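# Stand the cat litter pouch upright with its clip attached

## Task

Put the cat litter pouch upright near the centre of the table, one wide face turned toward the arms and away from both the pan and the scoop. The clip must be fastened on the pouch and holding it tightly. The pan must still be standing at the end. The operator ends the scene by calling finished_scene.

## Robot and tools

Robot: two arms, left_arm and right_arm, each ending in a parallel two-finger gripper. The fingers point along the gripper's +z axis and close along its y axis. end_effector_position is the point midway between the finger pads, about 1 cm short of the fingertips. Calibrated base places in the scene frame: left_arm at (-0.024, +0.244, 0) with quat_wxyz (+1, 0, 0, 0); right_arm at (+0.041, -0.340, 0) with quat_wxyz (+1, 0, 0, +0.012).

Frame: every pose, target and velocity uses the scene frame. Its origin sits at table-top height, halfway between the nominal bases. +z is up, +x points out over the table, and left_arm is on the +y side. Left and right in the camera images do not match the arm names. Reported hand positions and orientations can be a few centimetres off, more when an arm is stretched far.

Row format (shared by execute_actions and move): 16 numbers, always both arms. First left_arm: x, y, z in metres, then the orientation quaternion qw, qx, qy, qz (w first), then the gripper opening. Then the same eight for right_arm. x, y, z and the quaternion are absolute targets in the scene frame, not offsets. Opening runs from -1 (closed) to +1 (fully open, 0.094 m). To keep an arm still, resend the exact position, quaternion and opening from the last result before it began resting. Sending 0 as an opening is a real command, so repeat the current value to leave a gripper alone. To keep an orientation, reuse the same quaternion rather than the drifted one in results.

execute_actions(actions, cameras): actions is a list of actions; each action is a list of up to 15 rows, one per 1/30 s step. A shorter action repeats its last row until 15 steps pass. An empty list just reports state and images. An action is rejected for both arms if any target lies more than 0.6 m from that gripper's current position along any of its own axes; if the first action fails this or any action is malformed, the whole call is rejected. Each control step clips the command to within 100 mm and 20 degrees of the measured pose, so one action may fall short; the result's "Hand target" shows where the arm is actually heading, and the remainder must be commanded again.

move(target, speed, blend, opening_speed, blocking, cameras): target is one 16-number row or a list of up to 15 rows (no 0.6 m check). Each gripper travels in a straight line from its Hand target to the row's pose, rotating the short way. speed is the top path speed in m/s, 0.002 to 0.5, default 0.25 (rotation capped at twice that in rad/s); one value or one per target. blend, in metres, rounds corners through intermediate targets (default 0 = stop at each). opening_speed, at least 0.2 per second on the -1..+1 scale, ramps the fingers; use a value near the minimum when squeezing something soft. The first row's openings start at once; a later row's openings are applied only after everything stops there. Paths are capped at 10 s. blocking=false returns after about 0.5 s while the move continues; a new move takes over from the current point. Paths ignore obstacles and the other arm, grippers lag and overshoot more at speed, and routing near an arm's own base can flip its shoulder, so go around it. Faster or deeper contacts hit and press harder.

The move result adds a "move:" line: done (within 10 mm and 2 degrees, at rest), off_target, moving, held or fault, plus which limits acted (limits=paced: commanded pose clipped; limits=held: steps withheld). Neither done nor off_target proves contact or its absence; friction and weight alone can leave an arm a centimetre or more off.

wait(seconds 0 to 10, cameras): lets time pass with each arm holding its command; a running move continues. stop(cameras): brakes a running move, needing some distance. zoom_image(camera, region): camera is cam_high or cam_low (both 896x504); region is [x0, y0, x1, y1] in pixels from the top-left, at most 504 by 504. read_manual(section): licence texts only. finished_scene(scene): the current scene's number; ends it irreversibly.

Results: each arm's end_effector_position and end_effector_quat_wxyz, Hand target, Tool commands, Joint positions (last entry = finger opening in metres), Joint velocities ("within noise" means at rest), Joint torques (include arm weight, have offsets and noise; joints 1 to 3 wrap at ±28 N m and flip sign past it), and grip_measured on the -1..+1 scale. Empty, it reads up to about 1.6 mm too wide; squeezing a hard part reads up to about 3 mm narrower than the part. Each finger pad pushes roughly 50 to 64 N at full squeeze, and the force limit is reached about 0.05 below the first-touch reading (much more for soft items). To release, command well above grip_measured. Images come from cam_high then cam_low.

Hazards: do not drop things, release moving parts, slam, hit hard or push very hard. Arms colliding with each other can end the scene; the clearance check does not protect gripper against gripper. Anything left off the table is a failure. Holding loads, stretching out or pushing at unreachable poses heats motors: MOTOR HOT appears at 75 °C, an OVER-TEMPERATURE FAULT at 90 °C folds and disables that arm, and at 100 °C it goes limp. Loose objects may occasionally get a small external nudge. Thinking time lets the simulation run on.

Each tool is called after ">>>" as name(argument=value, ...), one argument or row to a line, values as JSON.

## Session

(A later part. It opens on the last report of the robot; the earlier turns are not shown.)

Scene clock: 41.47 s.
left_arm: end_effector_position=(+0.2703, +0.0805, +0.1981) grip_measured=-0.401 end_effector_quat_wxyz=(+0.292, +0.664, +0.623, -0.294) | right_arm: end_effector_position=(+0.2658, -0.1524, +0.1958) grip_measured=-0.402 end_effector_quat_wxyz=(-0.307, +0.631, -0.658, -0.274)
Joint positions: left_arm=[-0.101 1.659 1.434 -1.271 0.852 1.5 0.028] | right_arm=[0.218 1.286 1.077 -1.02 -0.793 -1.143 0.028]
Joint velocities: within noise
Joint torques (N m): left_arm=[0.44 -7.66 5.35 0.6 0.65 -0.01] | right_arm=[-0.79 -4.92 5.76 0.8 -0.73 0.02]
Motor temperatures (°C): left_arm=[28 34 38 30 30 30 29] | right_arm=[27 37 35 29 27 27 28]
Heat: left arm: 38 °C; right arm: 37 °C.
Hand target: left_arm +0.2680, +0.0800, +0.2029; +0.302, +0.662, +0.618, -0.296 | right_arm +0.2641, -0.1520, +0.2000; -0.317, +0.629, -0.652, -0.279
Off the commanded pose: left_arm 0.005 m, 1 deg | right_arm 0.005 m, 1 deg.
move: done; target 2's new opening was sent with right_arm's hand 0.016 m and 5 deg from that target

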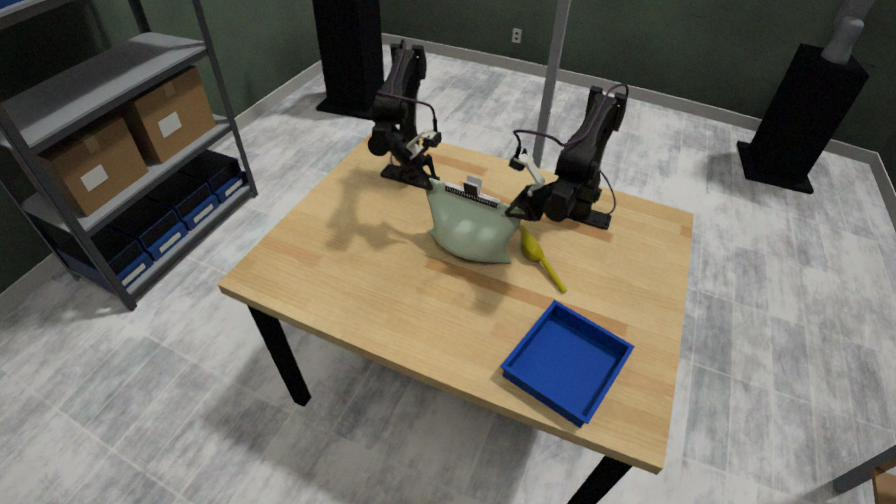

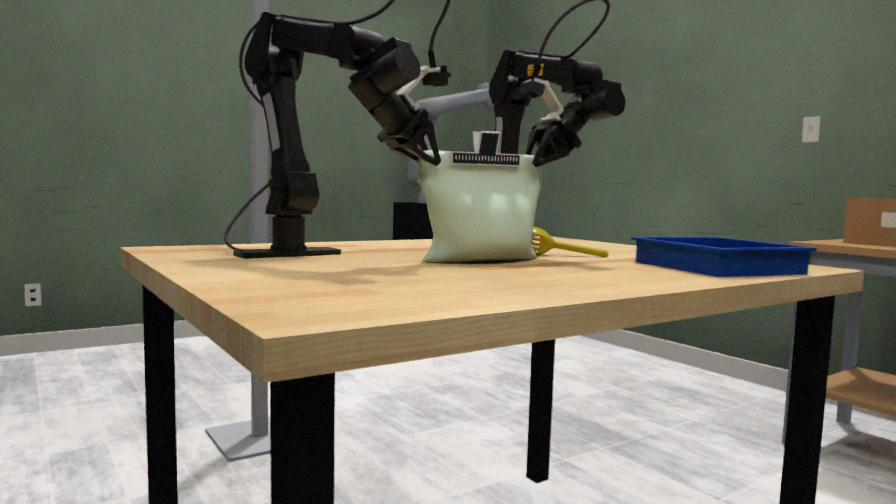

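>>> move(
  target=[
    [0.268,0.080,0.203,0.3024,0.6624,0.6185,-0.2956,-0.05, 0.264,-0.152,0.200,0.3174,-0.6292,0.6523,0.2794,-0.05],
    [0.270,0.120,0.237,0.3024,0.6624,0.6185,-0.2956,-0.05, 0.262,-0.192,0.234,0.3174,-0.6292,0.6523,0.2794,-0.05],
    [0.265,0.17,0.240,0.3024,0.6624,0.6185,-0.2956,-0.05, 0.262,-0.235,0.234,0.3174,-0.6292,0.6523,0.2794,-0.05],
  ],
  speed=[0.08,0.1,0.2],
  blend=[0,0.015,0],
  opening_speed=0.8,
)

>>> zoom_image(
  camera="cam_high",
  region=[360, 110, 590, 300],
)

>>> zoom_image(
  camera="cam_low",
  region=[350, 50, 610, 290],
)

Scene clock: 44.30 s.
left_arm: end_effector_position=(+0.2735, +0.1734, +0.2339) grip_measured=-0.051 end_effector_quat_wxyz=(+0.331, +0.646, +0.642, -0.245) | right_arm: end_effector_position=(+0.2601, -0.2358, +0.2253) grip_measured=-0.052 end_effector_quat_wxyz=(-0.310, +0.630, -0.658, -0.272)
Joint positions: left_arm=[0.215 1.652 1.57 -1.568 0.847 1.827 0.045] | right_arm=[-0.17 1.361 1.265 -1.542 -0.848 -1.705 0.045]
Joint velocities: within noise
Joint torques (N m): left_arm=[-0.13 -7.99 5 0.1 0.52 0.06] | right_arm=[-0.57 -3.28 7.97 -0.11 -0.74 -0.12]
Motor temperatures (°C): left_arm=[28 34 37 30 30 30 29] | right_arm=[27 37 35 29 27 27 28]
Heat: left arm: 37 °C; right arm: 37 °C.
Hand target: left_arm +0.2653, +0.1696, +0.2392; +0.334, +0.646, +0.639, -0.249 | right_arm +0.2620, -0.2348, +0.2337; -0.320, +0.628, -0.654, -0.275
Off the commanded pose: left_arm 0.011 m, 7 deg | right_arm 0.009 m, 1 deg.
joint sent to its limit (left arm) — joint 4 (wrist pitch), lower limit. The joint targets are off in orientation, not in position.
joint sent to its limit (right arm) — joint 4 (wrist pitch), lower limit. The joint targets still meet the commanded pose.
move: off_target (left_arm)

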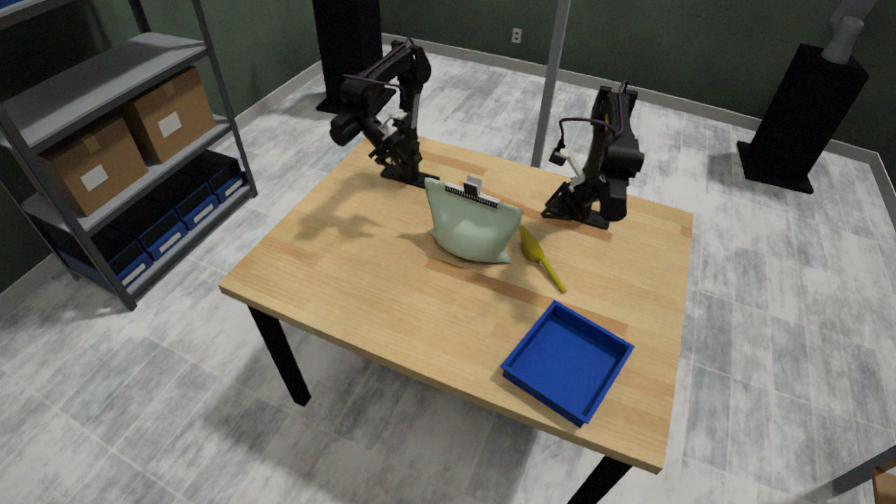

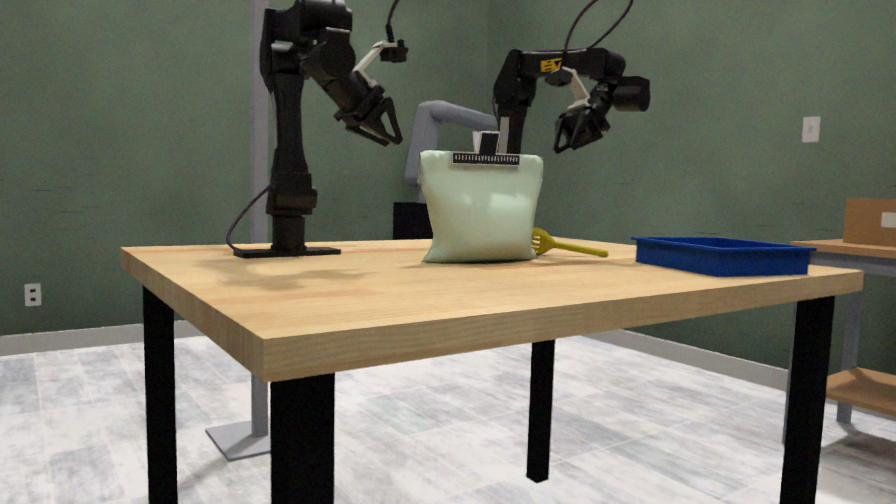

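Scaled by 2.191.

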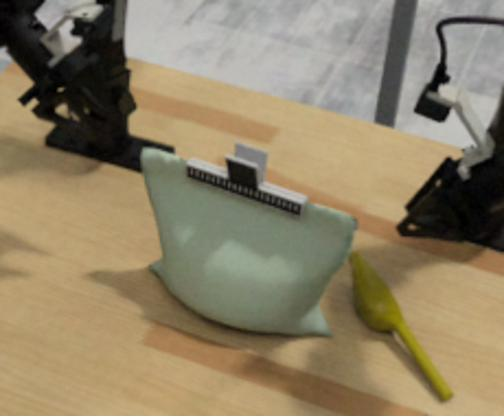

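Scaled by 1.938.

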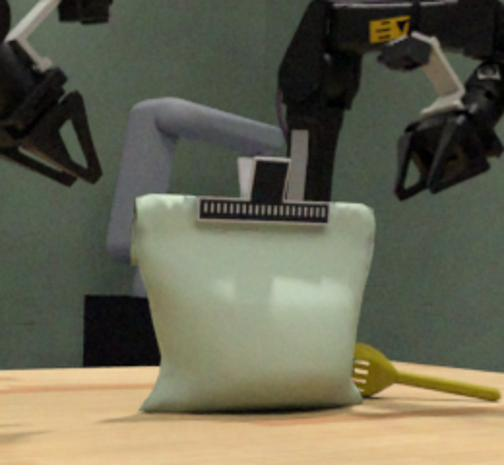

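>>> finished_scene(
  scene=3,
)

The scene is finished: the task was done.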